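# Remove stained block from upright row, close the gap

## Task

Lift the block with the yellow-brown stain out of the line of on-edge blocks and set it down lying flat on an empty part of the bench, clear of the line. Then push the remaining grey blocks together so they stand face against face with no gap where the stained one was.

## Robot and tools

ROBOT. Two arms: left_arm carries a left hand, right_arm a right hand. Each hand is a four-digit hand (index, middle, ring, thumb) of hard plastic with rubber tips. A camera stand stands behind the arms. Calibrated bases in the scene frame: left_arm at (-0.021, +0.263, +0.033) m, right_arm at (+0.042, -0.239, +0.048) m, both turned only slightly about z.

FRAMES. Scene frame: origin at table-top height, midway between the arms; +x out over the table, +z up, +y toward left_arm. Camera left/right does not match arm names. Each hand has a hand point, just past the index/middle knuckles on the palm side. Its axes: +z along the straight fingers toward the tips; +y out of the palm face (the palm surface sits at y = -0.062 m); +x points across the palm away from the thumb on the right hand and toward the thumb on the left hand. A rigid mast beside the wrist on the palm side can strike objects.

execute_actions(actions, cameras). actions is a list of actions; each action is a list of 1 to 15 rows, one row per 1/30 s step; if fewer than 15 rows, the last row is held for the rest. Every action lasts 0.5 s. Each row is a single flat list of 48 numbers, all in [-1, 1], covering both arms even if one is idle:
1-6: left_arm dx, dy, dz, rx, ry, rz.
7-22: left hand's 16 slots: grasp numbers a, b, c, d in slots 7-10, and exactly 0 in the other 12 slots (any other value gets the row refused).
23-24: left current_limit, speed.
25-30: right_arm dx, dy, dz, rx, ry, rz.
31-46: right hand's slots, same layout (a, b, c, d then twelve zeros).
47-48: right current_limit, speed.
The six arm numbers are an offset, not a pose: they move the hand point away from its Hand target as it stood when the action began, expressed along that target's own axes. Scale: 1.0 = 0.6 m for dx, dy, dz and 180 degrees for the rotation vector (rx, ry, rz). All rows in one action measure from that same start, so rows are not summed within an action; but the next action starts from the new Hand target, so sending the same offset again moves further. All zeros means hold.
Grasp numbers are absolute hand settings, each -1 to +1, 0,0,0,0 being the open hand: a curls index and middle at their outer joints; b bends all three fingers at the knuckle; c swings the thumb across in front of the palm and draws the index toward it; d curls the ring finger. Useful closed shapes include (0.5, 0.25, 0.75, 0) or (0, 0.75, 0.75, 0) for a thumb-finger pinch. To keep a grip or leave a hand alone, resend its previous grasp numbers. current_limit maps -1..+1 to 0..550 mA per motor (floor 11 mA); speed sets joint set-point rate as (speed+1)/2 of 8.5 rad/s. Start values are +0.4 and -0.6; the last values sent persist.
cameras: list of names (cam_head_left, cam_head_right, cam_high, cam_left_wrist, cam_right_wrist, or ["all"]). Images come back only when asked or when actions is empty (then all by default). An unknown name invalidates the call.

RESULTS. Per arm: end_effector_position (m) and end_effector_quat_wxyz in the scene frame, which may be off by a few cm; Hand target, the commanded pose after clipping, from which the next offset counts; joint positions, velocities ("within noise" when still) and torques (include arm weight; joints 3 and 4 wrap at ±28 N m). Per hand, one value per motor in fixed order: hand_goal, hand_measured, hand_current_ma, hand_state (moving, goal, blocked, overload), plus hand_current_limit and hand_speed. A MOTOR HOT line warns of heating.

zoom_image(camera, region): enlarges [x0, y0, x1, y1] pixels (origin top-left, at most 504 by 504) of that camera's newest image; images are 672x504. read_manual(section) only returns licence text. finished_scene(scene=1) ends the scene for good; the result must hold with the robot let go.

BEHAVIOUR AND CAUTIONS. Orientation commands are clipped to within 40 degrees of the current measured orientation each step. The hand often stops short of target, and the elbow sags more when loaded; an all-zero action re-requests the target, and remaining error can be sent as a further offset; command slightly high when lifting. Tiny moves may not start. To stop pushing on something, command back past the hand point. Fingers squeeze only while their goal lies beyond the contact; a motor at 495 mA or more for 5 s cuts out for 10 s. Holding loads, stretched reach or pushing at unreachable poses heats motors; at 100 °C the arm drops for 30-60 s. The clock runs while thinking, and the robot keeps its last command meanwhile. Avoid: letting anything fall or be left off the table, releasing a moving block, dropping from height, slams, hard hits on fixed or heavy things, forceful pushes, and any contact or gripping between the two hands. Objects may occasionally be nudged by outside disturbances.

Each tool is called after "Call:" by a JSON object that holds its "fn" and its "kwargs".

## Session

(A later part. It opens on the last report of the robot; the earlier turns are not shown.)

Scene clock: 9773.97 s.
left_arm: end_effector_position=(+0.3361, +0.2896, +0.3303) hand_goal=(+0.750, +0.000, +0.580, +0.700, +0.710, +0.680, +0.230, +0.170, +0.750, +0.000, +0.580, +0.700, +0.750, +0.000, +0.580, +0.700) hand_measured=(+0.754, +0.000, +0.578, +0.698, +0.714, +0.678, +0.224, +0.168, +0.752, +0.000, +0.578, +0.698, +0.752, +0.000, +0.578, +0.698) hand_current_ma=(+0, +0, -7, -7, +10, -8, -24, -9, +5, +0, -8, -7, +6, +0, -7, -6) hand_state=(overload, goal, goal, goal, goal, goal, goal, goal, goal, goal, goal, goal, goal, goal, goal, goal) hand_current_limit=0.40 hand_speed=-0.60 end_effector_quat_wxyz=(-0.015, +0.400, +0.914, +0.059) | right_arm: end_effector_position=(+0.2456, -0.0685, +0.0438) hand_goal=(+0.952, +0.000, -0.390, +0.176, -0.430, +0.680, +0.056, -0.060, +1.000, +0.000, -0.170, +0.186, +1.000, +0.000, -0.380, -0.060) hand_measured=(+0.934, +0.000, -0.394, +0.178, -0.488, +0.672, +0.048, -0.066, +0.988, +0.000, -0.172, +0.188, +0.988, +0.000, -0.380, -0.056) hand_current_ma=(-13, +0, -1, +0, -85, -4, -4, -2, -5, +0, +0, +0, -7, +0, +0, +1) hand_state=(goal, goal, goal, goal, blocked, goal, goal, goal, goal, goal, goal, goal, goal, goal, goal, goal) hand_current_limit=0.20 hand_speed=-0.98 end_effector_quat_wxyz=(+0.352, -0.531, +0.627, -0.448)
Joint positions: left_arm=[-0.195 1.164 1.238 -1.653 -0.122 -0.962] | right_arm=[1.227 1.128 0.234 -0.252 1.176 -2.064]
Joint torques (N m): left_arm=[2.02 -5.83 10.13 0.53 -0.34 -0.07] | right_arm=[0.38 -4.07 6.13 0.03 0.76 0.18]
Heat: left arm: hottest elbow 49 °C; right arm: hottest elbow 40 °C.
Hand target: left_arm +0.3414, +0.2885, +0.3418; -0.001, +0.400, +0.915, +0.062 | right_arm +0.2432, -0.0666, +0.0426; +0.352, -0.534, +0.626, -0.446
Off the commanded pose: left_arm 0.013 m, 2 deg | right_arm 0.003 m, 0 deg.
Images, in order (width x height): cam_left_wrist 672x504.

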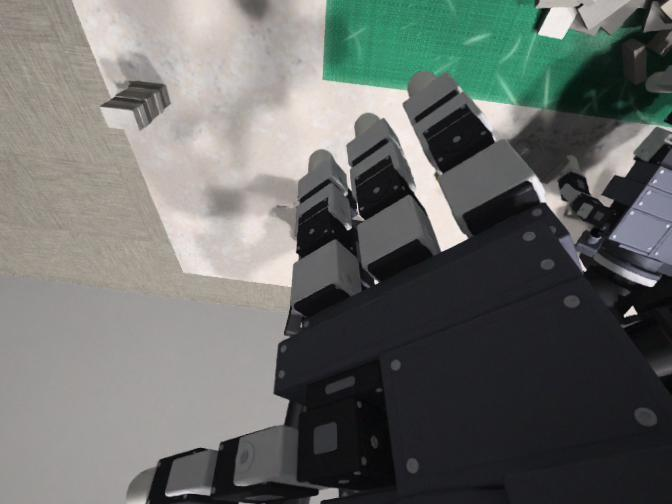

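Call:
{"fn": "execute_actions", "kwargs": {"actions": [[[0,0,0,0,0,0,0,0,0,0,0,0,0,0,0,0,0,0,0,0,0,0,0.4,-0.6,0,0,0,0,0,0,0.5,-0.25,0.69,0.6,0,0,0,0,0,0,0,0,0,0,0,0,0.2,-0.98]],[[0,0,0,0,0,0,0,0,0,0,0,0,0,0,0,0,0,0,0,0,0,0,0.4,-0.6,0,0,0,0,0,0,0.5,-0.25,0.68,0.6,0,0,0,0,0,0,0,0,0,0,0,0,0.2,-0.98]]], "cameras": ["cam_left_wrist"]}}

Call:
{"fn": "zoom_image", "kwargs": {"camera": "cam_left_wrist", "region": [510, 130, 590, 194]}}

Scene clock: 9788.77 s.
left_arm: end_effector_position=(+0.3361, +0.2896, +0.3303) hand_goal=(+0.750, +0.000, +0.580, +0.700, +0.710, +0.680, +0.230, +0.170, +0.750, +0.000, +0.580, +0.700, +0.750, +0.000, +0.580, +0.700) hand_measured=(+0.754, +0.000, +0.578, +0.698, +0.714, +0.678, +0.224, +0.168, +0.752, +0.000, +0.578, +0.698, +0.752, +0.000, +0.578, +0.698) hand_current_ma=(+0, +0, -7, -7, +10, -8, -24, -9, +5, +0, -8, -7, +6, +0, -7, -6) hand_state=(overload, goal, goal, goal, goal, goal, goal, goal, goal, goal, goal, goal, goal, goal, goal, goal) hand_current_limit=0.40 hand_speed=-0.60 end_effector_quat_wxyz=(-0.015, +0.400, +0.914, +0.059) | right_arm: end_effector_position=(+0.2454, -0.0691, +0.0437) hand_goal=(+0.960, +0.000, -0.378, +0.176, -0.396, +0.680, +0.060, -0.056, +1.000, +0.000, -0.170, +0.180, +1.000, +0.000, -0.380, -0.060) hand_measured=(+0.942, +0.000, -0.382, +0.178, -0.466, +0.670, +0.048, -0.064, +0.988, +0.000, -0.172, +0.182, +0.988, +0.000, -0.380, -0.056) hand_current_ma=(-13, +0, -1, +0, -118, -6, -8, -5, -5, +0, +0, +0, -7, +0, +0, +1) hand_state=(goal, goal, goal, goal, blocked, goal, goal, goal, goal, goal, goal, goal, goal, goal, goal, goal) hand_current_limit=0.20 hand_speed=-0.98 end_effector_quat_wxyz=(+0.351, -0.532, +0.626, -0.449)
Joint positions: left_arm=[-0.195 1.164 1.238 -1.653 -0.122 -0.962] | right_arm=[1.227 1.128 0.234 -0.255 1.177 -2.064]
Joint torques (N m): left_arm=[2.08 -5.89 10.14 0.54 -0.34 -0.07] | right_arm=[0.21 -4.13 6.16 0.16 0.77 0.18]
Heat: left arm: hottest elbow 49 °C; right arm: hottest elbow 39 °C.
Hand target: left_arm +0.3414, +0.2885, +0.3418; -0.001, +0.400, +0.915, +0.062 | right_arm +0.2432, -0.0666, +0.0427; +0.352, -0.534, +0.626, -0.446
Off the commanded pose: left_arm 0.013 m, 2 deg | right_arm 0.003 m, 0 deg.
Images, in order (width x height): cam_left_wrist 672x504.

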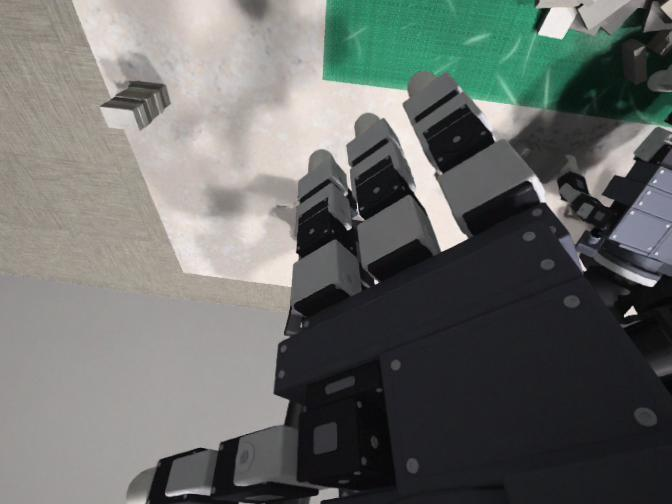

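Scaled by 6.300 from the camera's 672x504 image, which has a finer 960x720 frame.

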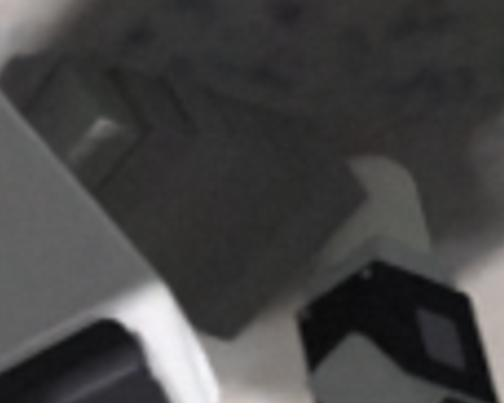

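Call:
{"fn": "execute_actions", "kwargs": {"actions": [[[0,0,0,0,0,0,0,0,0,0,0,0,0,0,0,0,0,0,0,0,0,0,0.4,-0.6,0,0,0,0,0,0,0.5,-0.25,0.71,0.6,0,0,0,0,0,0,0,0,0,0,0,0,0.2,-0.98]],[[0,0,0,0,0,0,0,0,0,0,0,0,0,0,0,0,0,0,0,0,0,0,0.4,-0.6,0,0,0,0,0,0,0.5,-0.25,0.76,0.6,0,0,0,0,0,0,0,0,0,0,0,0,0.2,-0.95]],[[0,0,0,0,0,0,0,0,0,0,0,0,0,0,0,0,0,0,0,0,0,0,0.4,-0.6,0.0014,-0.0364,-0.0142,0,0,0,0.5,-0.25,0.77,0.6,0,0,0,0,0,0,0,0,0,0,0,0,0.2,-0.9]],[[0,0,0,0,0,0,0,0,0,0,0,0,0,0,0,0,0,0,0,0,0,0,0.4,-0.6,0.0014,-0.0364,-0.0142,0,0,0,0.5,-0.25,0.75,0.6,0,0,0,0,0,0,0,0,0,0,0,0,0.2,-0.85]],[[0,0,0,0,0,0,0,0,0,0,0,0,0,0,0,0,0,0,0,0,0,0,0.4,-0.6,0.0043,-0.0465,0.004,0,0,0,0.5,-0.25,0.75,0.6,0,0,0,0,0,0,0,0,0,0,0,0,0.2,-0.85]],[[0,0,0,0,0,0,0,0,0,0,0,0,0,0,0,0,0,0,0,0,0,0,0.4,-0.6,0.0043,-0.0465,0.004,0,0,0,0.5,-0.25,0.75,0.6,0,0,0,0,0,0,0,0,0,0,0,0,0.2,-0.85]]], "cameras": ["cam_head_left", "cam_head_right", "cam_left_wrist"]}}

Call:
{"fn": "zoom_image", "kwargs": {"camera": "cam_left_wrist", "region": [510, 130, 570, 190]}}

Call:
{"fn": "zoom_image", "kwargs": {"camera": "cam_head_left", "region": [363, 404, 403, 440]}}

Call:
{"fn": "zoom_image", "kwargs": {"camera": "cam_head_right", "region": [370, 408, 410, 444]}}

Scene clock: 9806.03 s.
left_arm: end_effector_position=(+0.3361, +0.2896, +0.3303) hand_goal=(+0.750, +0.000, +0.580, +0.700, +0.710, +0.680, +0.230, +0.170, +0.750, +0.000, +0.580, +0.700, +0.750, +0.000, +0.580, +0.700) hand_measured=(+0.754, +0.000, +0.578, +0.698, +0.714, +0.678, +0.224, +0.168, +0.752, +0.000, +0.578, +0.698, +0.752, +0.000, +0.578, +0.698) hand_current_ma=(+0, +0, -7, -7, +10, -8, -24, -9, +5, +0, -8, -7, +6, +0, -7, -6) hand_state=(overload, goal, goal, goal, goal, goal, goal, goal, goal, goal, goal, goal, goal, goal, goal, goal) hand_current_limit=0.40 hand_speed=-0.60 end_effector_quat_wxyz=(-0.015, +0.400, +0.914, +0.059) | right_arm: end_effector_position=(+0.2603, -0.0820, +0.1262) hand_goal=(+0.936, +0.000, -0.418, +0.176, -0.514, +0.680, +0.042, -0.068, +1.000, +0.000, -0.170, +0.200, +1.000, +0.000, -0.380, -0.060) hand_measured=(+0.922, +0.000, -0.422, +0.178, -0.514, +0.678, +0.040, -0.068, +0.988, +0.000, -0.172, +0.202, +0.988, +0.000, -0.380, -0.056) hand_current_ma=(-8, +0, -1, +0, +0, +0, +0, +0, -5, +0, +0, +0, -7, +0, +0, +1) hand_state=(goal, goal, goal, goal, goal, goal, goal, goal, goal, goal, goal, goal, goal, goal, goal, goal) hand_current_limit=0.20 hand_speed=-0.85 end_effector_quat_wxyz=(+0.331, -0.511, +0.639, -0.470)
Joint positions: left_arm=[-0.195 1.164 1.238 -1.653 -0.122 -0.962] | right_arm=[1.157 0.867 0.382 -0.67 1.192 -2.077]
Joint torques (N m): left_arm=[2.14 -5.89 10.13 0.53 -0.33 -0.08] | right_arm=[-0.97 -4.01 11.02 -0.1 0.71 -0.09]
Heat: left arm: hottest elbow 49 °C; right arm: hottest elbow 39 °C.
Hand target: left_arm +0.3414, +0.2885, +0.3418; -0.001, +0.400, +0.915, +0.062 | right_arm +0.2660, -0.0742, +0.1401; +0.352, -0.534, +0.626, -0.446
Off the commanded pose: left_arm 0.013 m, 2 deg | right_arm 0.017 m, 5 deg.
joint sent to its limit (right arm) — joint 6 (wrist roll), lower limit. The joint targets are off in orientation, not in position.
Images, in order (width x height): cam_head_left 672x504, cam_head_right 672x504, cam_left_wrist 672x504.

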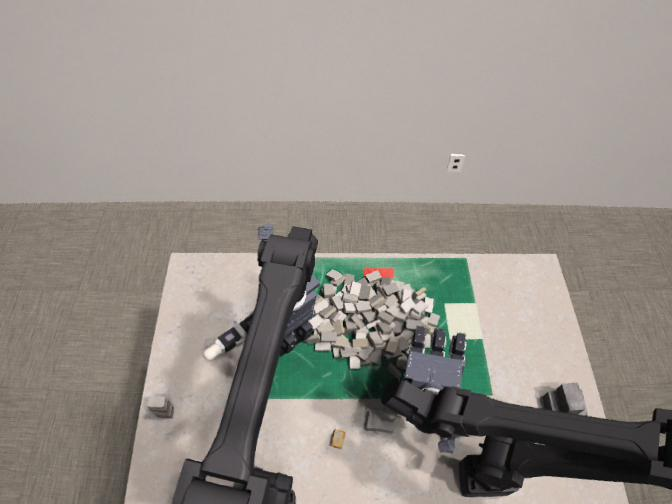

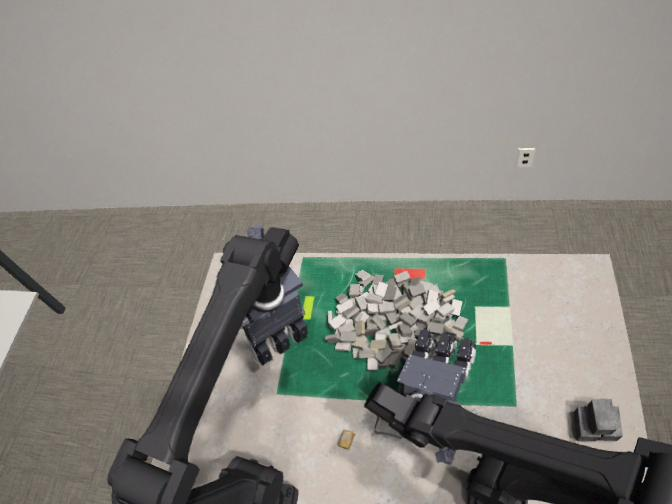

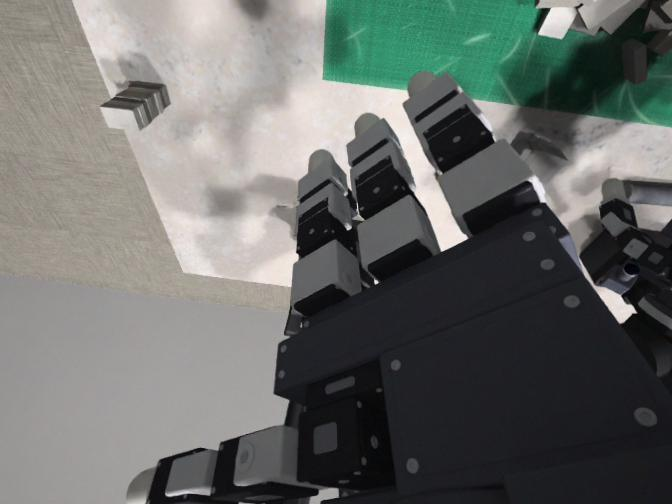

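Scaled by 8.400 from the camera's 672x504 image, which has a finer 960x720 frame.

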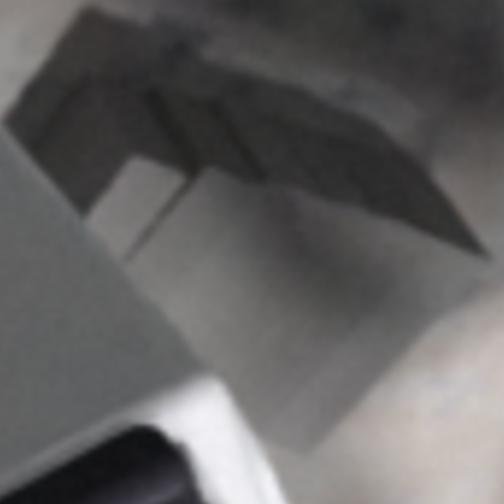

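Scaled by 12.600 from the camera's 672x504 image, which has a finer 960x720 frame.

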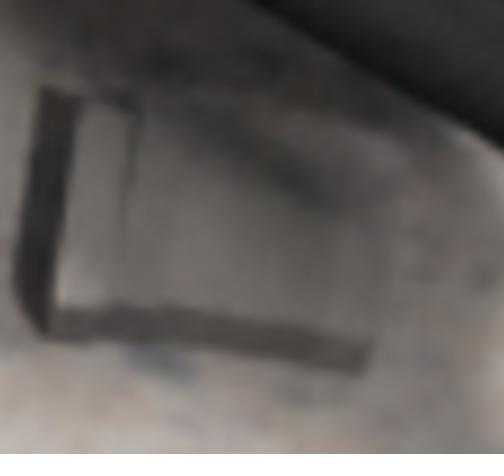

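Scaled by 12.600 from the camera's 672x504 image, which has a finer 960x720 frame.

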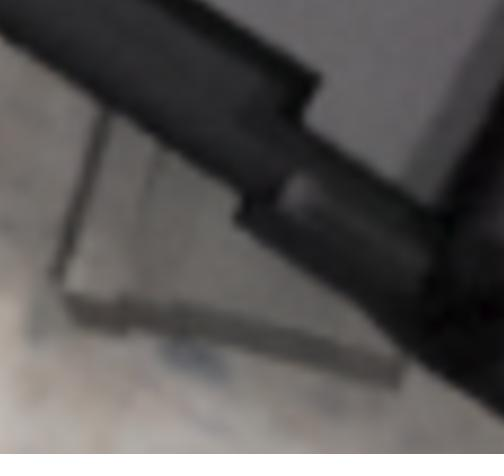

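Call:
{"fn": "execute_actions", "kwargs": {"actions": [[[0,0,0,0,0,0,0,0,0,0,0,0,0,0,0,0,0,0,0,0,0,0,0.4,-0.6,-0.0426,0.0014,-0.0079,0,0,0,0.6,-0.25,0.76,0.6,0,0,0,0,0,0,0,0,0,0,0,0,0.2,-0.85]],[[0,0,0,0,0,0,0,0,0,0,0,0,0,0,0,0,0,0,0,0,0,0,0.4,-0.6,-0.0426,0.0014,-0.0079,0,0,0,0.7,-0.25,0.76,0.6,0,0,0,0,0,0,0,0,0,0,0,0,0.2,-0.85]],[[0,0,0,0,0,0,0,0,0,0,0,0,0,0,0,0,0,0,0,0,0,0,0.4,-0.6,-0.0426,0.0014,-0.0079,0,0,0,0.7,-0.25,0.76,0.6,0,0,0,0,0,0,0,0,0,0,0,0,0.2,-0.85]],[[0,0,0,0,0,0,0,0,0,0,0,0,0,0,0,0,0,0,0,0,0,0,0.4,-0.6,-0.0426,0.0014,-0.0079,0,0,0,0.7,-0.25,0.76,0.6,0,0,0,0,0,0,0,0,0,0,0,0,0.2,-0.85]]], "cameras": ["cam_right_wrist", "cam_high"]}}

Scene clock: 9855.43 s.
left_arm: end_effector_position=(+0.3361, +0.2896, +0.3303) hand_goal=(+0.750, +0.000, +0.580, +0.700, +0.710, +0.680, +0.230, +0.170, +0.750, +0.000, +0.580, +0.700, +0.750, +0.000, +0.580, +0.700) hand_measured=(+0.754, +0.000, +0.578, +0.698, +0.714, +0.678, +0.224, +0.168, +0.752, +0.000, +0.578, +0.698, +0.752, +0.000, +0.578, +0.698) hand_current_ma=(+0, +0, -7, -7, +10, -8, -24, -9, +5, +0, -8, -7, +6, +0, -7, -6) hand_state=(overload, goal, goal, goal, goal, goal, goal, goal, goal, goal, goal, goal, goal, goal, goal, goal) hand_current_limit=0.40 hand_speed=-0.60 end_effector_quat_wxyz=(-0.015, +0.400, +0.914, +0.059) | right_arm: end_effector_position=(+0.2630, +0.0176, +0.1305) hand_goal=(+0.952, +0.000, -0.602, -0.014, -0.512, +0.680, +0.040, -0.098, +1.000, +0.000, -0.490, -0.086, +1.000, +0.000, -0.380, -0.080) hand_measured=(+0.936, +0.000, -0.600, -0.010, -0.514, +0.678, +0.040, -0.096, +0.988, +0.000, -0.488, -0.084, +0.988, +0.000, -0.380, -0.076) hand_current_ma=(-9, +0, +0, +1, +0, +0, +0, +1, -5, +0, +0, +1, -7, +0, +0, +1) hand_state=(goal, goal, goal, goal, goal, goal, goal, goal, goal, goal, goal, goal, goal, goal, goal, goal) hand_current_limit=0.20 hand_speed=-0.85 end_effector_quat_wxyz=(+0.345, -0.540, +0.622, -0.450)
Joint positions: left_arm=[-0.195 1.164 1.238 -1.653 -0.122 -0.962] | right_arm=[1.278 1.178 0.593 -0.686 1.188 -1.952]
Joint torques (N m): left_arm=[2.14 -5.83 10.13 0.57 -0.33 -0.08] | right_arm=[-0.26 -7.06 10.26 -0.2 0.95 0.16]
Heat: left arm: hottest elbow 49 °C; right arm: hottest elbow 41 °C.
Hand target: left_arm +0.3414, +0.2885, +0.3418; -0.001, +0.400, +0.915, +0.062 | right_arm +0.2659, +0.0299, +0.1399; +0.352, -0.534, +0.626, -0.446
Off the commanded pose: left_arm 0.013 m, 2 deg | right_arm 0.016 m, 1 deg.
Images, in order (width x height): cam_high 672x504, cam_right_wrist 672x504.

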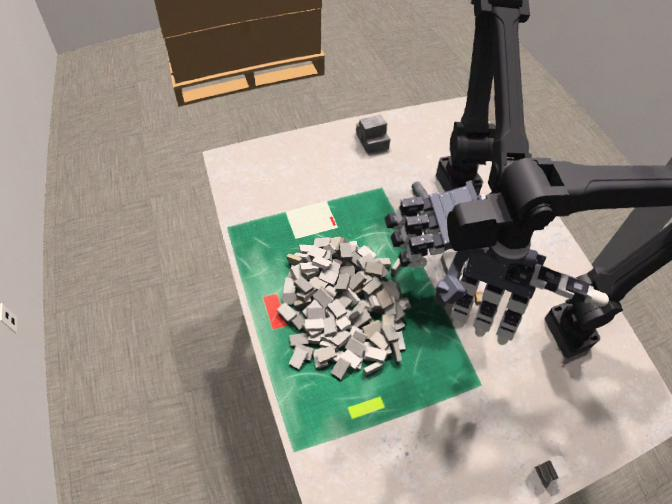

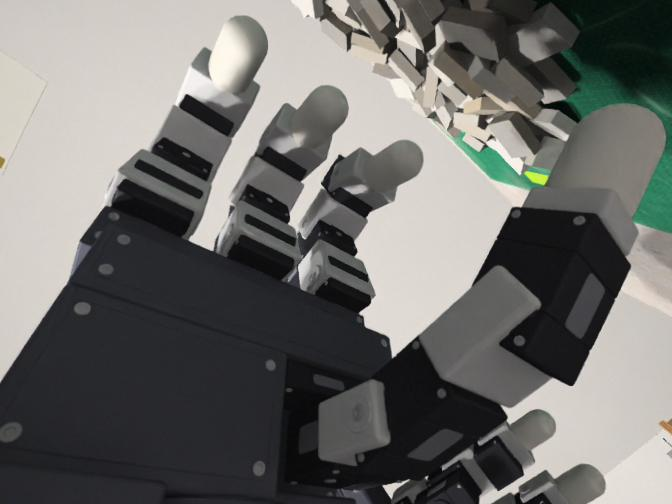

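Call:
{"fn": "execute_actions", "kwargs": {"actions": [[[0,0,0,0,0,0,0,0,0,0,0,0,0,0,0,0,0,0,0,0,0,0,0.4,-0.6,-0.0148,0.0382,0.0153,0,0,0,0.7,-0.25,0.76,0.6,0,0,0,0,0,0,0,0,0,0,0,0,0.2,-0.85]]], "cameras": ["cam_right_wrist"]}}

Scene clock: 9863.57 s.
left_arm: end_effector_position=(+0.3361, +0.2896, +0.3303) hand_goal=(+0.750, +0.000, +0.580, +0.700, +0.710, +0.680, +0.230, +0.170, +0.750, +0.000, +0.580, +0.700, +0.750, +0.000, +0.580, +0.700) hand_measured=(+0.754, +0.000, +0.578, +0.698, +0.714, +0.678, +0.224, +0.168, +0.752, +0.000, +0.578, +0.698, +0.752, +0.000, +0.578, +0.698) hand_current_ma=(+0, +0, -7, -7, +10, -8, -24, -9, +5, +0, -8, -7, +6, +0, -7, -6) hand_state=(overload, goal, goal, goal, goal, goal, goal, goal, goal, goal, goal, goal, goal, goal, goal, goal) hand_current_limit=0.40 hand_speed=-0.60 end_effector_quat_wxyz=(-0.015, +0.400, +0.914, +0.059) | right_arm: end_effector_position=(+0.2662, +0.0254, +0.1101) hand_goal=(+0.952, +0.000, -0.602, -0.014, -0.512, +0.680, +0.040, -0.098, +1.000, +0.000, -0.490, -0.086, +1.000, +0.000, -0.380, -0.080) hand_measured=(+0.938, +0.000, -0.600, -0.010, -0.514, +0.678, +0.040, -0.096, +0.988, +0.000, -0.488, -0.084, +0.988, +0.000, -0.380, -0.076) hand_current_ma=(-8, +0, +0, +1, +0, +0, +0, +1, -5, +0, +0, +1, -7, +0, +0, +1) hand_state=(goal, goal, goal, goal, goal, goal, goal, goal, goal, goal, goal, goal, goal, goal, goal, goal) hand_current_limit=0.20 hand_speed=-0.85 end_effector_quat_wxyz=(+0.339, -0.541, +0.621, -0.455)
Joint positions: left_arm=[-0.195 1.164 1.238 -1.653 -0.122 -0.962] | right_arm=[1.278 1.26 0.593 -0.627 1.192 -1.942]
Joint torques (N m): left_arm=[2.02 -5.71 10.15 0.55 -0.33 -0.08] | right_arm=[-0.03 -8.59 8.44 0.73 0.84 0.13]
Heat: left arm: hottest elbow 49 °C; right arm: hottest elbow 42 °C.
Hand target: left_arm +0.3414, +0.2885, +0.3418; -0.001, +0.400, +0.915, +0.062 | right_arm +0.2679, +0.0376, +0.1150; +0.352, -0.534, +0.626, -0.446
Off the commanded pose: left_arm 0.013 m, 2 deg | right_arm 0.013 m, 2 deg.
Images, in order (width x height): cam_right_wrist 672x504.

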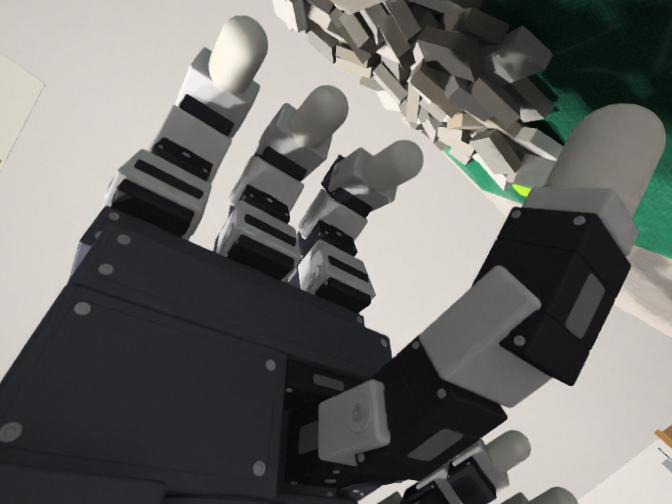

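Call:
{"fn": "execute_actions", "kwargs": {"actions": [[[0,0,0,0,0,0,0,0,0,0,0,0,0,0,0,0,0,0,0,0,0,0,0.4,-0.6,-0.0115,0.0384,0.0151,0,0,0,0.7,-0.25,0.76,0.6,0,0,0,0,0,0,0,0,0,0,0,0,0.2,-0.85]]], "cameras": ["cam_right_wrist"]}}

Call:
{"fn": "zoom_image", "kwargs": {"camera": "cam_right_wrist", "region": [420, 0, 672, 190]}}

Scene clock: 9871.80 s.
left_arm: end_effector_position=(+0.3361, +0.2896, +0.3303) hand_goal=(+0.750, +0.000, +0.580, +0.700, +0.710, +0.680, +0.230, +0.170, +0.750, +0.000, +0.580, +0.700, +0.750, +0.000, +0.580, +0.700) hand_measured=(+0.754, +0.000, +0.578, +0.698, +0.714, +0.678, +0.224, +0.168, +0.752, +0.000, +0.578, +0.698, +0.752, +0.000, +0.578, +0.698) hand_current_ma=(+0, +0, -7, -7, +10, -8, -24, -9, +5, +0, -8, -7, +6, +0, -7, -6) hand_state=(overload, goal, goal, goal, goal, goal, goal, goal, goal, goal, goal, goal, goal, goal, goal, goal) hand_current_limit=0.40 hand_speed=-0.60 end_effector_quat_wxyz=(-0.015, +0.400, +0.914, +0.059) | right_arm: end_effector_position=(+0.2705, +0.0388, +0.0919) hand_goal=(+0.952, +0.000, -0.602, -0.014, -0.512, +0.680, +0.040, -0.098, +1.000, +0.000, -0.490, -0.086, +1.000, +0.000, -0.380, -0.080) hand_measured=(+0.938, +0.000, -0.600, -0.010, -0.514, +0.678, +0.040, -0.096, +0.988, +0.000, -0.488, -0.084, +0.988, +0.000, -0.380, -0.076) hand_current_ma=(-8, +0, +0, +1, +0, +0, +0, +1, -5, +0, +0, +1, -7, +0, +0, +1) hand_state=(goal, goal, goal, goal, goal, goal, goal, goal, goal, goal, goal, goal, goal, goal, goal, goal) hand_current_limit=0.20 hand_speed=-0.85 end_effector_quat_wxyz=(+0.347, -0.535, +0.625, -0.451)
Joint positions: left_arm=[-0.195 1.164 1.238 -1.653 -0.122 -0.962] | right_arm=[1.279 1.335 0.592 -0.536 1.193 -1.935]
Joint torques (N m): left_arm=[1.96 -5.77 10.11 0.53 -0.34 -0.08] | right_arm=[0.03 -8.94 6.72 0.73 0.81 0.08]
Heat: left arm: hottest elbow 49 °C; right arm: hottest elbow 42 °C.
Hand target: left_arm +0.3414, +0.2885, +0.3418; -0.001, +0.400, +0.915, +0.062 | right_arm +0.2693, +0.0434, +0.0900; +0.352, -0.534, +0.626, -0.446
Off the commanded pose: left_arm 0.013 m, 2 deg | right_arm 0.005 m, 1 deg.
Images, in order (width x height): cam_right_wrist 672x504.

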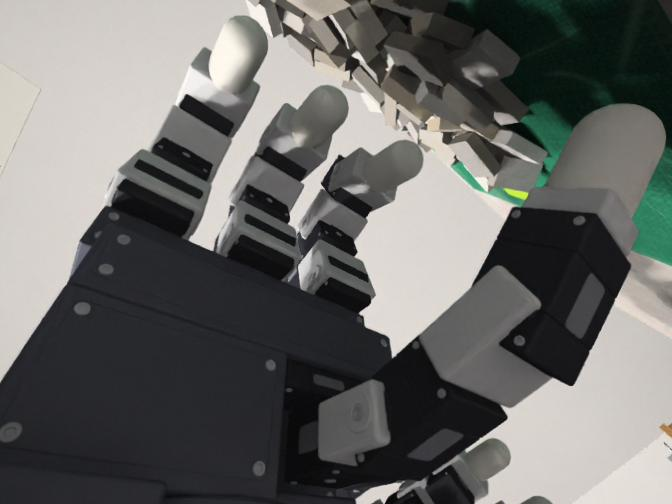

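Scaled by 2.000 from the camera's 672x504 image, which has a finer 960x720 frame.

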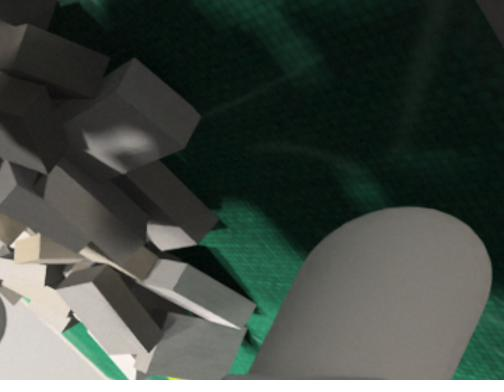

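Call:
{"fn": "execute_actions", "kwargs": {"actions": [[[0,0,0,0,0,0,0,0,0,0,0,0,0,0,0,0,0,0,0,0,0,0,0.4,-0.6,0.0205,0.0417,0.0101,0,0,0,0.7,-0.25,0.76,0.6,0,0,0,0,0,0,0,0,0,0,0,0,0.2,-0.85]]], "cameras": ["cam_right_wrist", "cam_left_wrist"]}}

Call:
{"fn": "zoom_image", "kwargs": {"camera": "cam_right_wrist", "region": [420, 0, 672, 190]}}

Call:
{"fn": "zoom_image", "kwargs": {"camera": "cam_left_wrist", "region": [500, 120, 600, 200]}}

Scene clock: 9886.10 s.
left_arm: end_effector_position=(+0.3361, +0.2896, +0.3303) hand_goal=(+0.750, +0.000, +0.580, +0.700, +0.710, +0.680, +0.230, +0.170, +0.750, +0.000, +0.580, +0.700, +0.750, +0.000, +0.580, +0.700) hand_measured=(+0.754, +0.000, +0.578, +0.698, +0.714, +0.678, +0.224, +0.168, +0.752, +0.000, +0.578, +0.698, +0.752, +0.000, +0.578, +0.698) hand_current_ma=(+0, +0, -7, -7, +10, -8, -24, -9, +5, +0, -8, -7, +6, +0, -7, -6) hand_state=(overload, goal, goal, goal, goal, goal, goal, goal, goal, goal, goal, goal, goal, goal, goal, goal) hand_current_limit=0.40 hand_speed=-0.60 end_effector_quat_wxyz=(-0.015, +0.400, +0.914, +0.059) | right_arm: end_effector_position=(+0.2651, +0.0252, +0.0673) hand_goal=(+0.952, +0.000, -0.602, -0.014, -0.512, +0.680, +0.040, -0.098, +1.000, +0.000, -0.490, -0.086, +1.000, +0.000, -0.380, -0.080) hand_measured=(+0.938, +0.000, -0.600, -0.010, -0.512, +0.678, +0.040, -0.096, +0.988, +0.000, -0.488, -0.084, +0.988, +0.000, -0.380, -0.076) hand_current_ma=(-7, +0, +0, +1, +0, +0, +0, +1, -5, +0, +0, +0, -7, +0, +0, +1) hand_state=(goal, goal, goal, goal, goal, goal, goal, goal, goal, goal, goal, goal, goal, goal, goal, goal) hand_current_limit=0.20 hand_speed=-0.85 end_effector_quat_wxyz=(+0.347, -0.535, +0.625, -0.451)
Joint positions: left_arm=[-0.195 1.164 1.238 -1.653 -0.122 -0.962] | right_arm=[1.282 1.364 0.529 -0.453 1.195 -1.925]
Joint torques (N m): left_arm=[2.08 -5.77 10.13 0.53 -0.34 -0.08] | right_arm=[0.09 -8.29 6.38 0.77 0.82 0.11]
Heat: left arm: hottest elbow 49 °C; right arm: hottest elbow 42 °C.
Hand target: left_arm +0.3414, +0.2885, +0.3418; -0.001, +0.400, +0.915, +0.062 | right_arm +0.2638, +0.0310, +0.0650; +0.352, -0.534, +0.626, -0.446
Off the commanded pose: left_arm 0.013 m, 2 deg | right_arm 0.006 m, 1 deg.
Images, in order (width x height): cam_left_wrist 672x504, cam_right_wrist 672x504.

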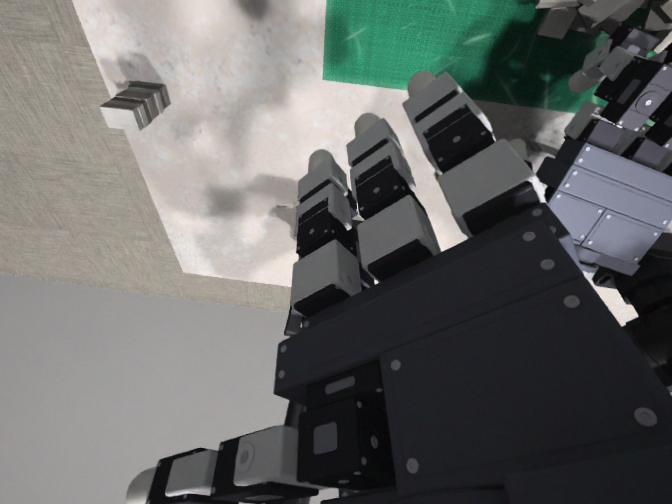

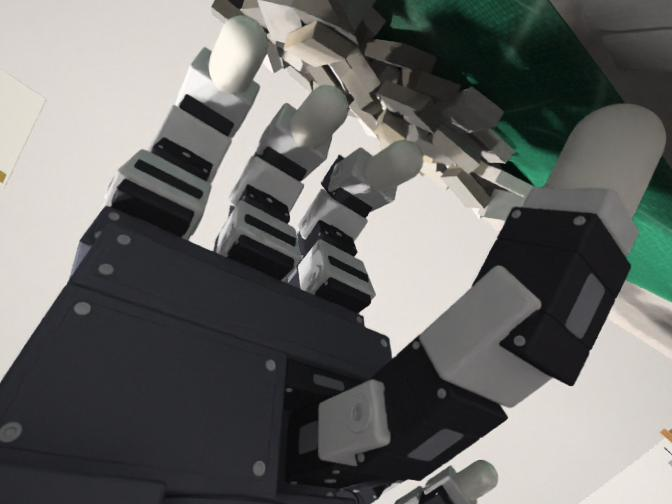

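Scaled by 2.000 from the camera's 672x504 image, which has a finer 960x720 frame.

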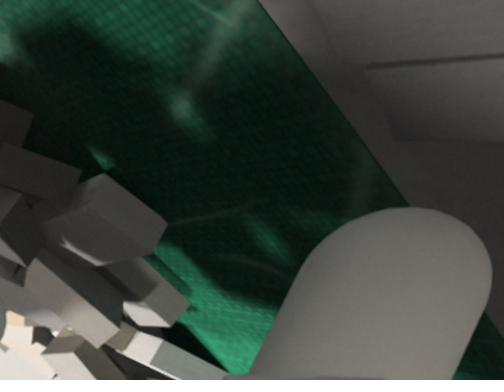

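Scaled by 5.040 from the camera's 672x504 image, which has a finer 960x720 frame.

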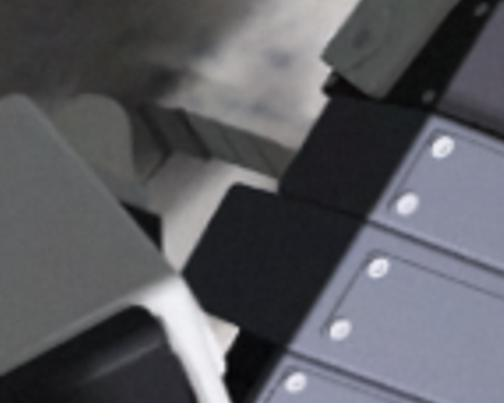

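Call:
{"fn": "execute_actions", "kwargs": {"actions": [[[0,0,0,0,0,0,0,0,0,0,0,0,0,0,0,0,0,0,0,0,0,0,0.4,-0.6,0,0,0,0,0,0,0.7,-0.25,0.72,0.6,0,0,0,0,0,0,0,0,0,0,0,0,0.2,-0.85]],[[0,0,0,0,0,0,0,0,0,0,0,0,0,0,0,0,0,0,0,0,0,0,0.4,-0.6,-0.0007,0.0174,0.0068,0,0,0,0.7,-0.25,0.72,0.6,0,0,0,0,0,0,0,0,0,0,0,0,0.2,-0.85]]], "cameras": ["cam_right_wrist", "cam_left_wrist"]}}

Call:
{"fn": "zoom_image", "kwargs": {"camera": "cam_right_wrist", "region": [420, 0, 672, 190]}}

Call:
{"fn": "zoom_image", "kwargs": {"camera": "cam_left_wrist", "region": [500, 120, 580, 184]}}

Scene clock: 9899.33 s.
left_arm: end_effector_position=(+0.3361, +0.2896, +0.3303) hand_goal=(+0.750, +0.000, +0.580, +0.700, +0.710, +0.680, +0.230, +0.170, +0.750, +0.000, +0.580, +0.700, +0.750, +0.000, +0.580, +0.700) hand_measured=(+0.754, +0.000, +0.578, +0.698, +0.714, +0.678, +0.224, +0.168, +0.752, +0.000, +0.578, +0.698, +0.752, +0.000, +0.578, +0.698) hand_current_ma=(+0, +0, -7, -7, +10, -8, -24, -9, +5, +0, -8, -7, +6, +0, -7, -6) hand_state=(overload, goal, goal, goal, goal, goal, goal, goal, goal, goal, goal, goal, goal, goal, goal, goal) hand_current_limit=0.40 hand_speed=-0.60 end_effector_quat_wxyz=(-0.015, +0.400, +0.914, +0.059) | right_arm: end_effector_position=(+0.2665, +0.0296, +0.0593) hand_goal=(+0.966, +0.000, -0.580, -0.014, -0.444, +0.680, +0.050, -0.092, +1.000, +0.000, -0.490, -0.098, +1.000, +0.000, -0.380, -0.080) hand_measured=(+0.950, +0.000, -0.584, -0.010, -0.448, +0.678, +0.048, -0.094, +0.988, +0.000, -0.488, -0.096, +0.988, +0.000, -0.380, -0.076) hand_current_ma=(-11, +0, -1, +1, -1, +0, +0, +0, -5, +0, +0, +1, -7, +0, +0, +1) hand_state=(goal, goal, goal, goal, goal, goal, goal, goal, goal, goal, goal, goal, goal, goal, goal, goal) hand_current_limit=0.20 hand_speed=-0.85 end_effector_quat_wxyz=(+0.351, -0.532, +0.627, -0.448)
Joint positions: left_arm=[-0.195 1.164 1.238 -1.653 -0.122 -0.962] | right_arm=[1.282 1.396 0.526 -0.407 1.195 -1.924]
Joint torques (N m): left_arm=[2.14 -5.89 10.1 0.51 -0.34 -0.07] | right_arm=[0.09 -8.35 5.5 0.77 0.81 0.09]
Heat: left arm: hottest elbow 49 °C; right arm: hottest elbow 41 °C.
Hand target: left_arm +0.3414, +0.2885, +0.3418; -0.001, +0.400, +0.915, +0.062 | right_arm +0.2639, +0.0309, +0.0537; +0.352, -0.534, +0.626, -0.446
Off the commanded pose: left_arm 0.013 m, 2 deg | right_arm 0.006 m, 0 deg.
Images, in order (width x height): cam_left_wrist 672x504, cam_right_wrist 672x504.

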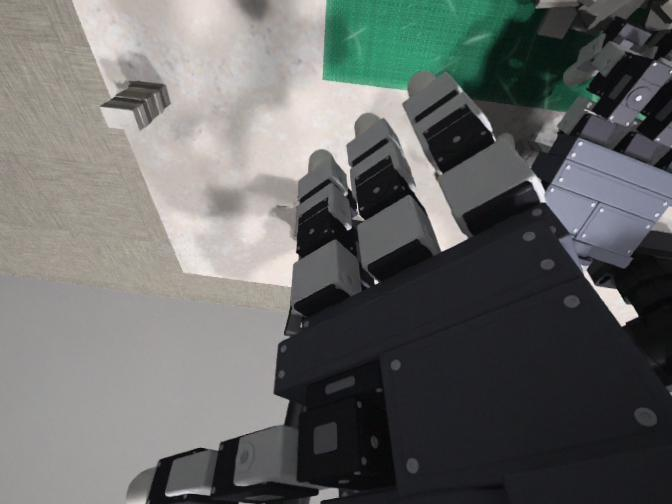

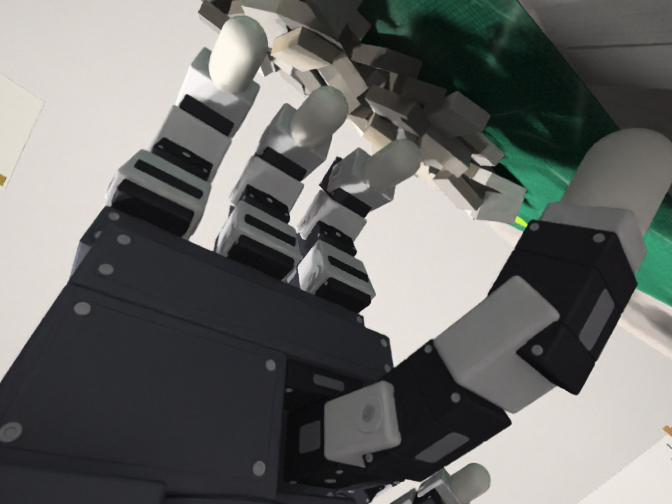

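Scaled by 2.000 from the camera's 672x504 image, which has a finer 960x720 frame.

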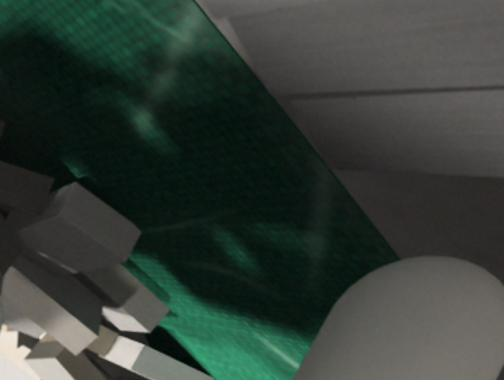

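Scaled by 6.300 from the camera's 672x504 image, which has a finer 960x720 frame.

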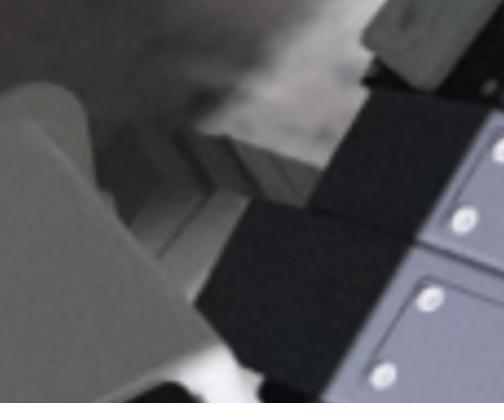

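Call:
{"fn": "execute_actions", "kwargs": {"actions": [[[0,0,0,0,0,0,0,0,0,0,0,0,0,0,0,0,0,0,0,0,0,0,0.4,-0.6,-0.0007,0.0186,0.0073,0,0,0,0.7,-0.25,0.72,0.6,0,0,0,0,0,0,0,0,0,0,0,0,0.2,-0.85]]], "cameras": ["cam_right_wrist", "cam_left_wrist"]}}

Call:
{"fn": "zoom_image", "kwargs": {"camera": "cam_right_wrist", "region": [420, 0, 672, 190]}}

Call:
{"fn": "zoom_image", "kwargs": {"camera": "cam_left_wrist", "region": [500, 120, 580, 184]}}

Scene clock: 9910.30 s.
left_arm: end_effector_position=(+0.3361, +0.2896, +0.3303) hand_goal=(+0.750, +0.000, +0.580, +0.700, +0.710, +0.680, +0.230, +0.170, +0.750, +0.000, +0.580, +0.700, +0.750, +0.000, +0.580, +0.700) hand_measured=(+0.754, +0.000, +0.578, +0.698, +0.714, +0.678, +0.224, +0.168, +0.752, +0.000, +0.578, +0.698, +0.752, +0.000, +0.578, +0.698) hand_current_ma=(+0, +0, -7, -7, +10, -8, -24, -9, +5, +0, -8, -7, +6, +0, -7, -6) hand_state=(overload, goal, goal, goal, goal, goal, goal, goal, goal, goal, goal, goal, goal, goal, goal, goal) hand_current_limit=0.40 hand_speed=-0.60 end_effector_quat_wxyz=(-0.015, +0.400, +0.914, +0.059) | right_arm: end_effector_position=(+0.2663, +0.0290, +0.0465) hand_goal=(+0.966, +0.000, -0.580, -0.014, -0.444, +0.680, +0.050, -0.092, +1.000, +0.000, -0.490, -0.098, +1.000, +0.000, -0.380, -0.080) hand_measured=(+0.950, +0.000, -0.584, -0.010, -0.448, +0.678, +0.048, -0.094, +0.988, +0.000, -0.488, -0.096, +0.988, +0.000, -0.380, -0.076) hand_current_ma=(-10, +0, -1, +1, -1, +0, +0, +0, -5, +0, +0, +1, -7, +0, +0, +1) hand_state=(goal, goal, goal, goal, goal, goal, goal, goal, goal, goal, goal, goal, goal, goal, goal, goal) hand_current_limit=0.20 hand_speed=-0.85 end_effector_quat_wxyz=(+0.351, -0.532, +0.627, -0.448)
Joint positions: left_arm=[-0.195 1.164 1.238 -1.653 -0.122 -0.962] | right_arm=[1.282 1.436 0.513 -0.357 1.195 -1.923]
Joint torques (N m): left_arm=[2.08 -5.95 10.15 0.55 -0.34 -0.08] | right_arm=[0.21 -8.64 5.24 0.75 0.81 0.07]
Heat: left arm: hottest elbow 49 °C; right arm: hottest elbow 40 °C.
Hand target: left_arm +0.3414, +0.2885, +0.3418; -0.001, +0.400, +0.915, +0.062 | right_arm +0.2640, +0.0308, +0.0417; +0.352, -0.534, +0.626, -0.446
Off the commanded pose: left_arm 0.013 m, 2 deg | right_arm 0.006 m, 0 deg.
Images, in order (width x height): cam_left_wrist 672x504, cam_right_wrist 672x504.

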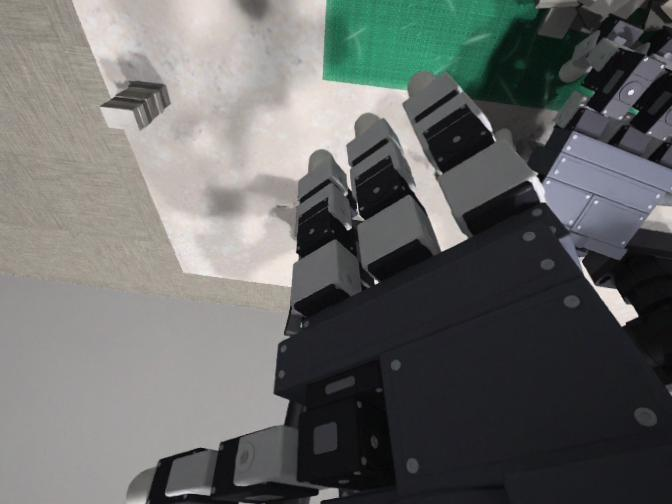

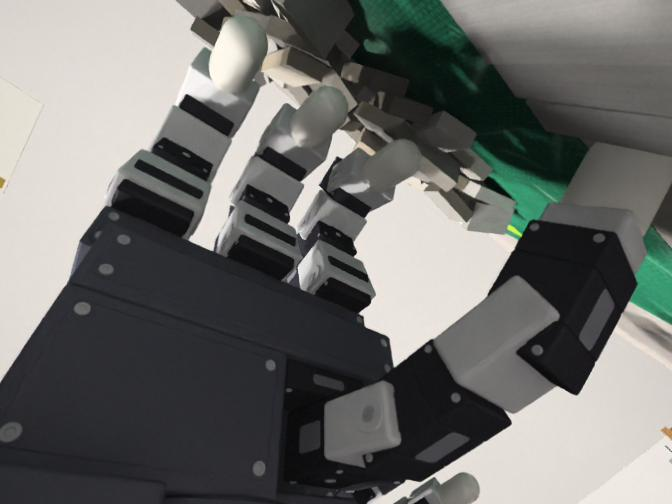

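Scaled by 2.000 from the camera's 672x504 image, which has a finer 960x720 frame.

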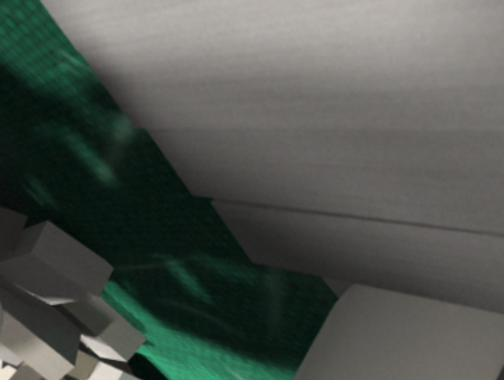

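Scaled by 6.300 from the camera's 672x504 image, which has a finer 960x720 frame.

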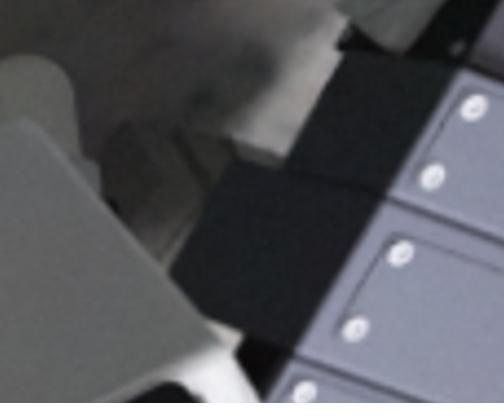

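Call:
{"fn": "execute_actions", "kwargs": {"actions": [[[0,0,0,0,0,0,0,0,0,0,0,0,0,0,0,0,0,0,0,0,0,0,0.4,-0.6,-0.0002,0.0062,0.0024,0,0,0,0.7,-0.25,0.74,0.6,0,0,0,0,0,0,0,0,0,0,0,0,0.2,-0.96]],[[0,0,0,0,0,0,0,0,0,0,0,0,0,0,0,0,0,0,0,0,0,0,0.4,-0.6,0,0,0,0,0,0,0.7,-0.25,0.76,0.6,0,0,0,0,0,0,0,0,0,0,0,0,0.2,-0.97]]], "cameras": ["cam_right_wrist", "cam_left_wrist"]}}

Call:
{"fn": "zoom_image", "kwargs": {"camera": "cam_right_wrist", "region": [420, 0, 672, 190]}}

Call:
{"fn": "zoom_image", "kwargs": {"camera": "cam_left_wrist", "region": [500, 120, 580, 184]}}

Scene clock: 9929.50 s.
left_arm: end_effector_position=(+0.3361, +0.2896, +0.3303) hand_goal=(+0.750, +0.000, +0.580, +0.700, +0.710, +0.680, +0.230, +0.170, +0.750, +0.000, +0.580, +0.700, +0.750, +0.000, +0.580, +0.700) hand_measured=(+0.754, +0.000, +0.578, +0.698, +0.714, +0.678, +0.224, +0.168, +0.752, +0.000, +0.578, +0.698, +0.752, +0.000, +0.578, +0.698) hand_current_ma=(+0, +0, -7, -7, +10, -8, -24, -9, +5, +0, -8, -7, +6, +0, -7, -6) hand_state=(overload, goal, goal, goal, goal, goal, goal, goal, goal, goal, goal, goal, goal, goal, goal, goal) hand_current_limit=0.40 hand_speed=-0.60 end_effector_quat_wxyz=(-0.015, +0.400, +0.914, +0.059) | right_arm: end_effector_position=(+0.2670, +0.0311, +0.0448) hand_goal=(+0.952, +0.000, -0.602, -0.014, -0.512, +0.680, +0.040, -0.098, +1.000, +0.000, -0.490, -0.086, +1.000, +0.000, -0.380, -0.080) hand_measured=(+0.948, +0.000, -0.600, -0.010, -0.510, +0.678, +0.042, -0.096, +0.988, +0.000, -0.488, -0.088, +0.988, +0.000, -0.380, -0.076) hand_current_ma=(-1, +0, +0, +1, +0, +0, +1, +1, -5, +0, +0, +0, -7, +0, +0, +1) hand_state=(goal, goal, goal, goal, goal, goal, goal, goal, goal, goal, goal, goal, goal, goal, goal, goal) hand_current_limit=0.20 hand_speed=-0.97 end_effector_quat_wxyz=(+0.353, -0.530, +0.628, -0.447)
Joint positions: left_arm=[-0.195 1.164 1.238 -1.653 -0.122 -0.962] | right_arm=[1.282 1.444 0.513 -0.34 1.195 -1.923]
Joint torques (N m): left_arm=[2.02 -5.71 10.13 0.54 -0.34 -0.08] | right_arm=[0.03 -8.23 4.98 0.77 0.8 0.06]
Heat: left arm: hottest elbow 49 °C; right arm: hottest elbow 39 °C.
Hand target: left_arm +0.3414, +0.2885, +0.3418; -0.001, +0.400, +0.915, +0.062 | right_arm +0.2640, +0.0309, +0.0377; +0.352, -0.534, +0.626, -0.446
Off the commanded pose: left_arm 0.013 m, 2 deg | right_arm 0.008 m, 1 deg.
Images, in order (width x height): cam_left_wrist 672x504, cam_right_wrist 672x504.

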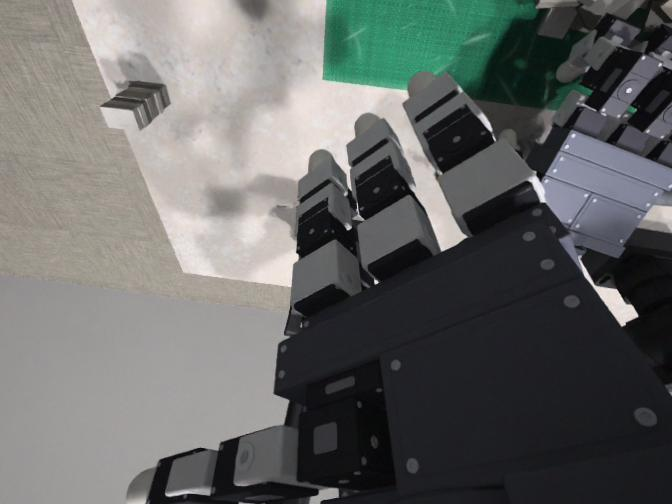

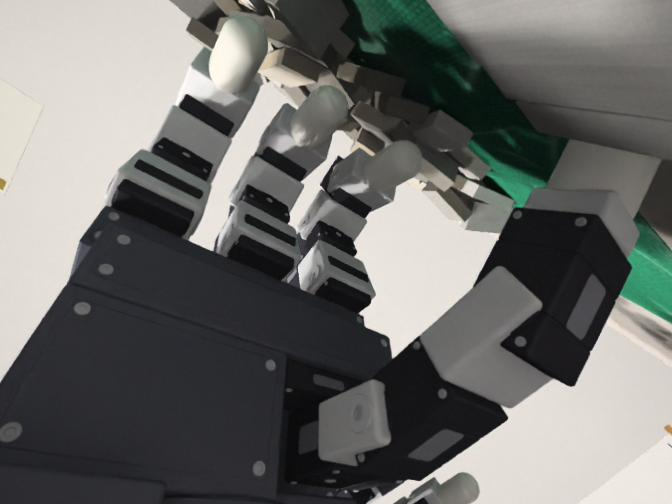

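Scaled by 2.000 from the camera's 672x504 image, which has a finer 960x720 frame.

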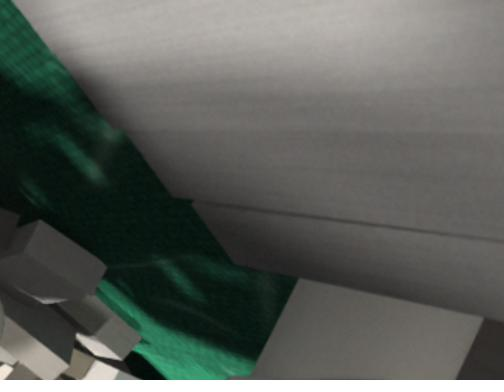

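Scaled by 6.300 from the camera's 672x504 image, which has a finer 960x720 frame.

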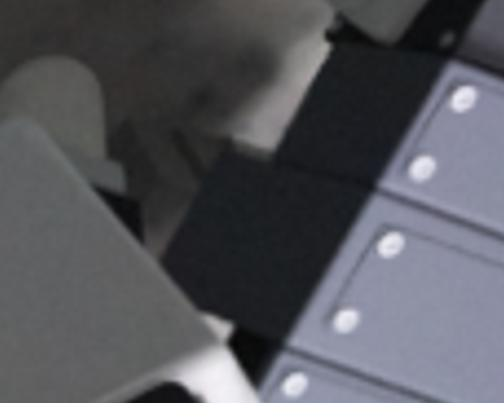

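Call:
{"fn": "execute_actions", "kwargs": {"actions": [[[0,0,0,0,0,0,0,0,0,0,0,0,0,0,0,0,0,0,0,0,0,0,0.4,-0.6,0,0,0,0,0,0,0.7,-0.25,0.775,0.6,0,0,0,0,0,0,0,0,0,0,0,0,0.2,-0.98]],[[0,0,0,0,0,0,0,0,0,0,0,0,0,0,0,0,0,0,0,0,0,0,0.4,-0.6,0,0,0,0,0,0,0.7,-0.25,0.79,0.6,0,0,0,0,0,0,0,0,0,0,0,0,0.2,-0.98]]], "cameras": ["cam_right_wrist"]}}

Call:
{"fn": "zoom_image", "kwargs": {"camera": "cam_right_wrist", "region": [420, 0, 672, 190]}}

Scene clock: 9938.93 s.
left_arm: end_effector_position=(+0.3361, +0.2896, +0.3303) hand_goal=(+0.750, +0.000, +0.580, +0.700, +0.710, +0.680, +0.230, +0.170, +0.750, +0.000, +0.580, +0.700, +0.750, +0.000, +0.580, +0.700) hand_measured=(+0.754, +0.000, +0.578, +0.698, +0.714, +0.678, +0.224, +0.168, +0.752, +0.000, +0.578, +0.698, +0.752, +0.000, +0.578, +0.698) hand_current_ma=(+0, +0, -7, -7, +10, -8, -24, -9, +5, +0, -8, -7, +6, +0, -7, -6) hand_state=(overload, goal, goal, goal, goal, goal, goal, goal, goal, goal, goal, goal, goal, goal, goal, goal) hand_current_limit=0.40 hand_speed=-0.60 end_effector_quat_wxyz=(-0.015, +0.400, +0.914, +0.059) | right_arm: end_effector_position=(+0.2670, +0.0311, +0.0448) hand_goal=(+0.942, +0.000, -0.620, -0.014, -0.562, +0.680, +0.032, -0.104, +1.000, +0.000, -0.490, -0.078, +1.000, +0.000, -0.380, -0.080) hand_measured=(+0.938, +0.000, -0.618, -0.010, -0.560, +0.678, +0.034, -0.102, +0.988, +0.000, -0.488, -0.080, +0.988, +0.000, -0.380, -0.076) hand_current_ma=(-1, +0, +1, +1, +0, +0, +1, +1, -5, +0, +0, +0, -7, +0, +0, +1) hand_state=(goal, goal, goal, goal, goal, goal, goal, goal, goal, goal, goal, goal, goal, goal, goal, goal) hand_current_limit=0.20 hand_speed=-0.98 end_effector_quat_wxyz=(+0.353, -0.530, +0.628, -0.447)
Joint positions: left_arm=[-0.195 1.164 1.238 -1.653 -0.122 -0.962] | right_arm=[1.282 1.444 0.513 -0.34 1.195 -1.923]
Joint torques (N m): left_arm=[2.02 -5.77 10.09 0.51 -0.34 -0.08] | right_arm=[0.03 -8.23 4.96 0.73 0.81 0.08]
Heat: left arm: hottest elbow 49 °C; right arm: hottest elbow 39 °C.
Hand target: left_arm +0.3414, +0.2885, +0.3418; -0.001, +0.400, +0.915, +0.062 | right_arm +0.2640, +0.0309, +0.0377; +0.352, -0.534, +0.626, -0.446
Off the commanded pose: left_arm 0.013 m, 2 deg | right_arm 0.008 m, 1 deg.
Images, in order (width x height): cam_right_wrist 672x504.

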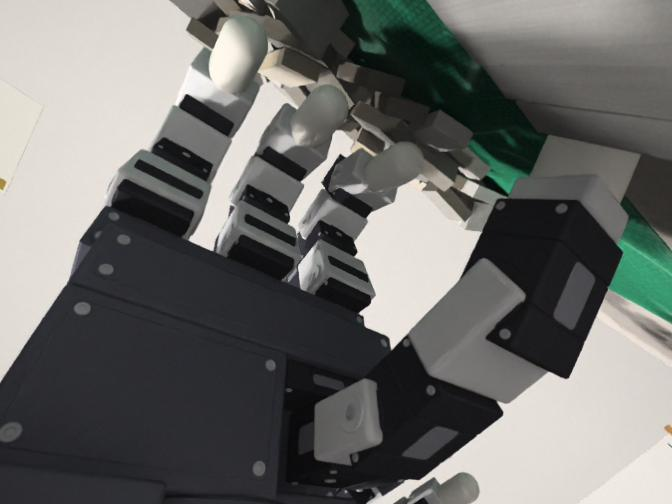

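Scaled by 2.000 from the camera's 672x504 image, which has a finer 960x720 frame.

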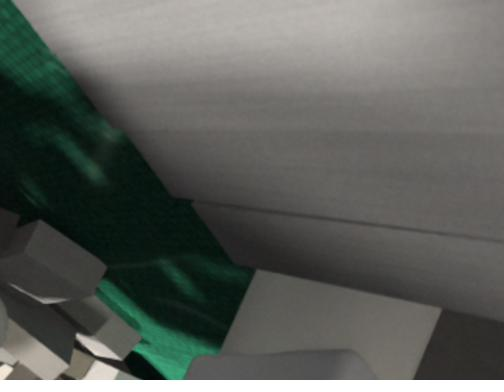

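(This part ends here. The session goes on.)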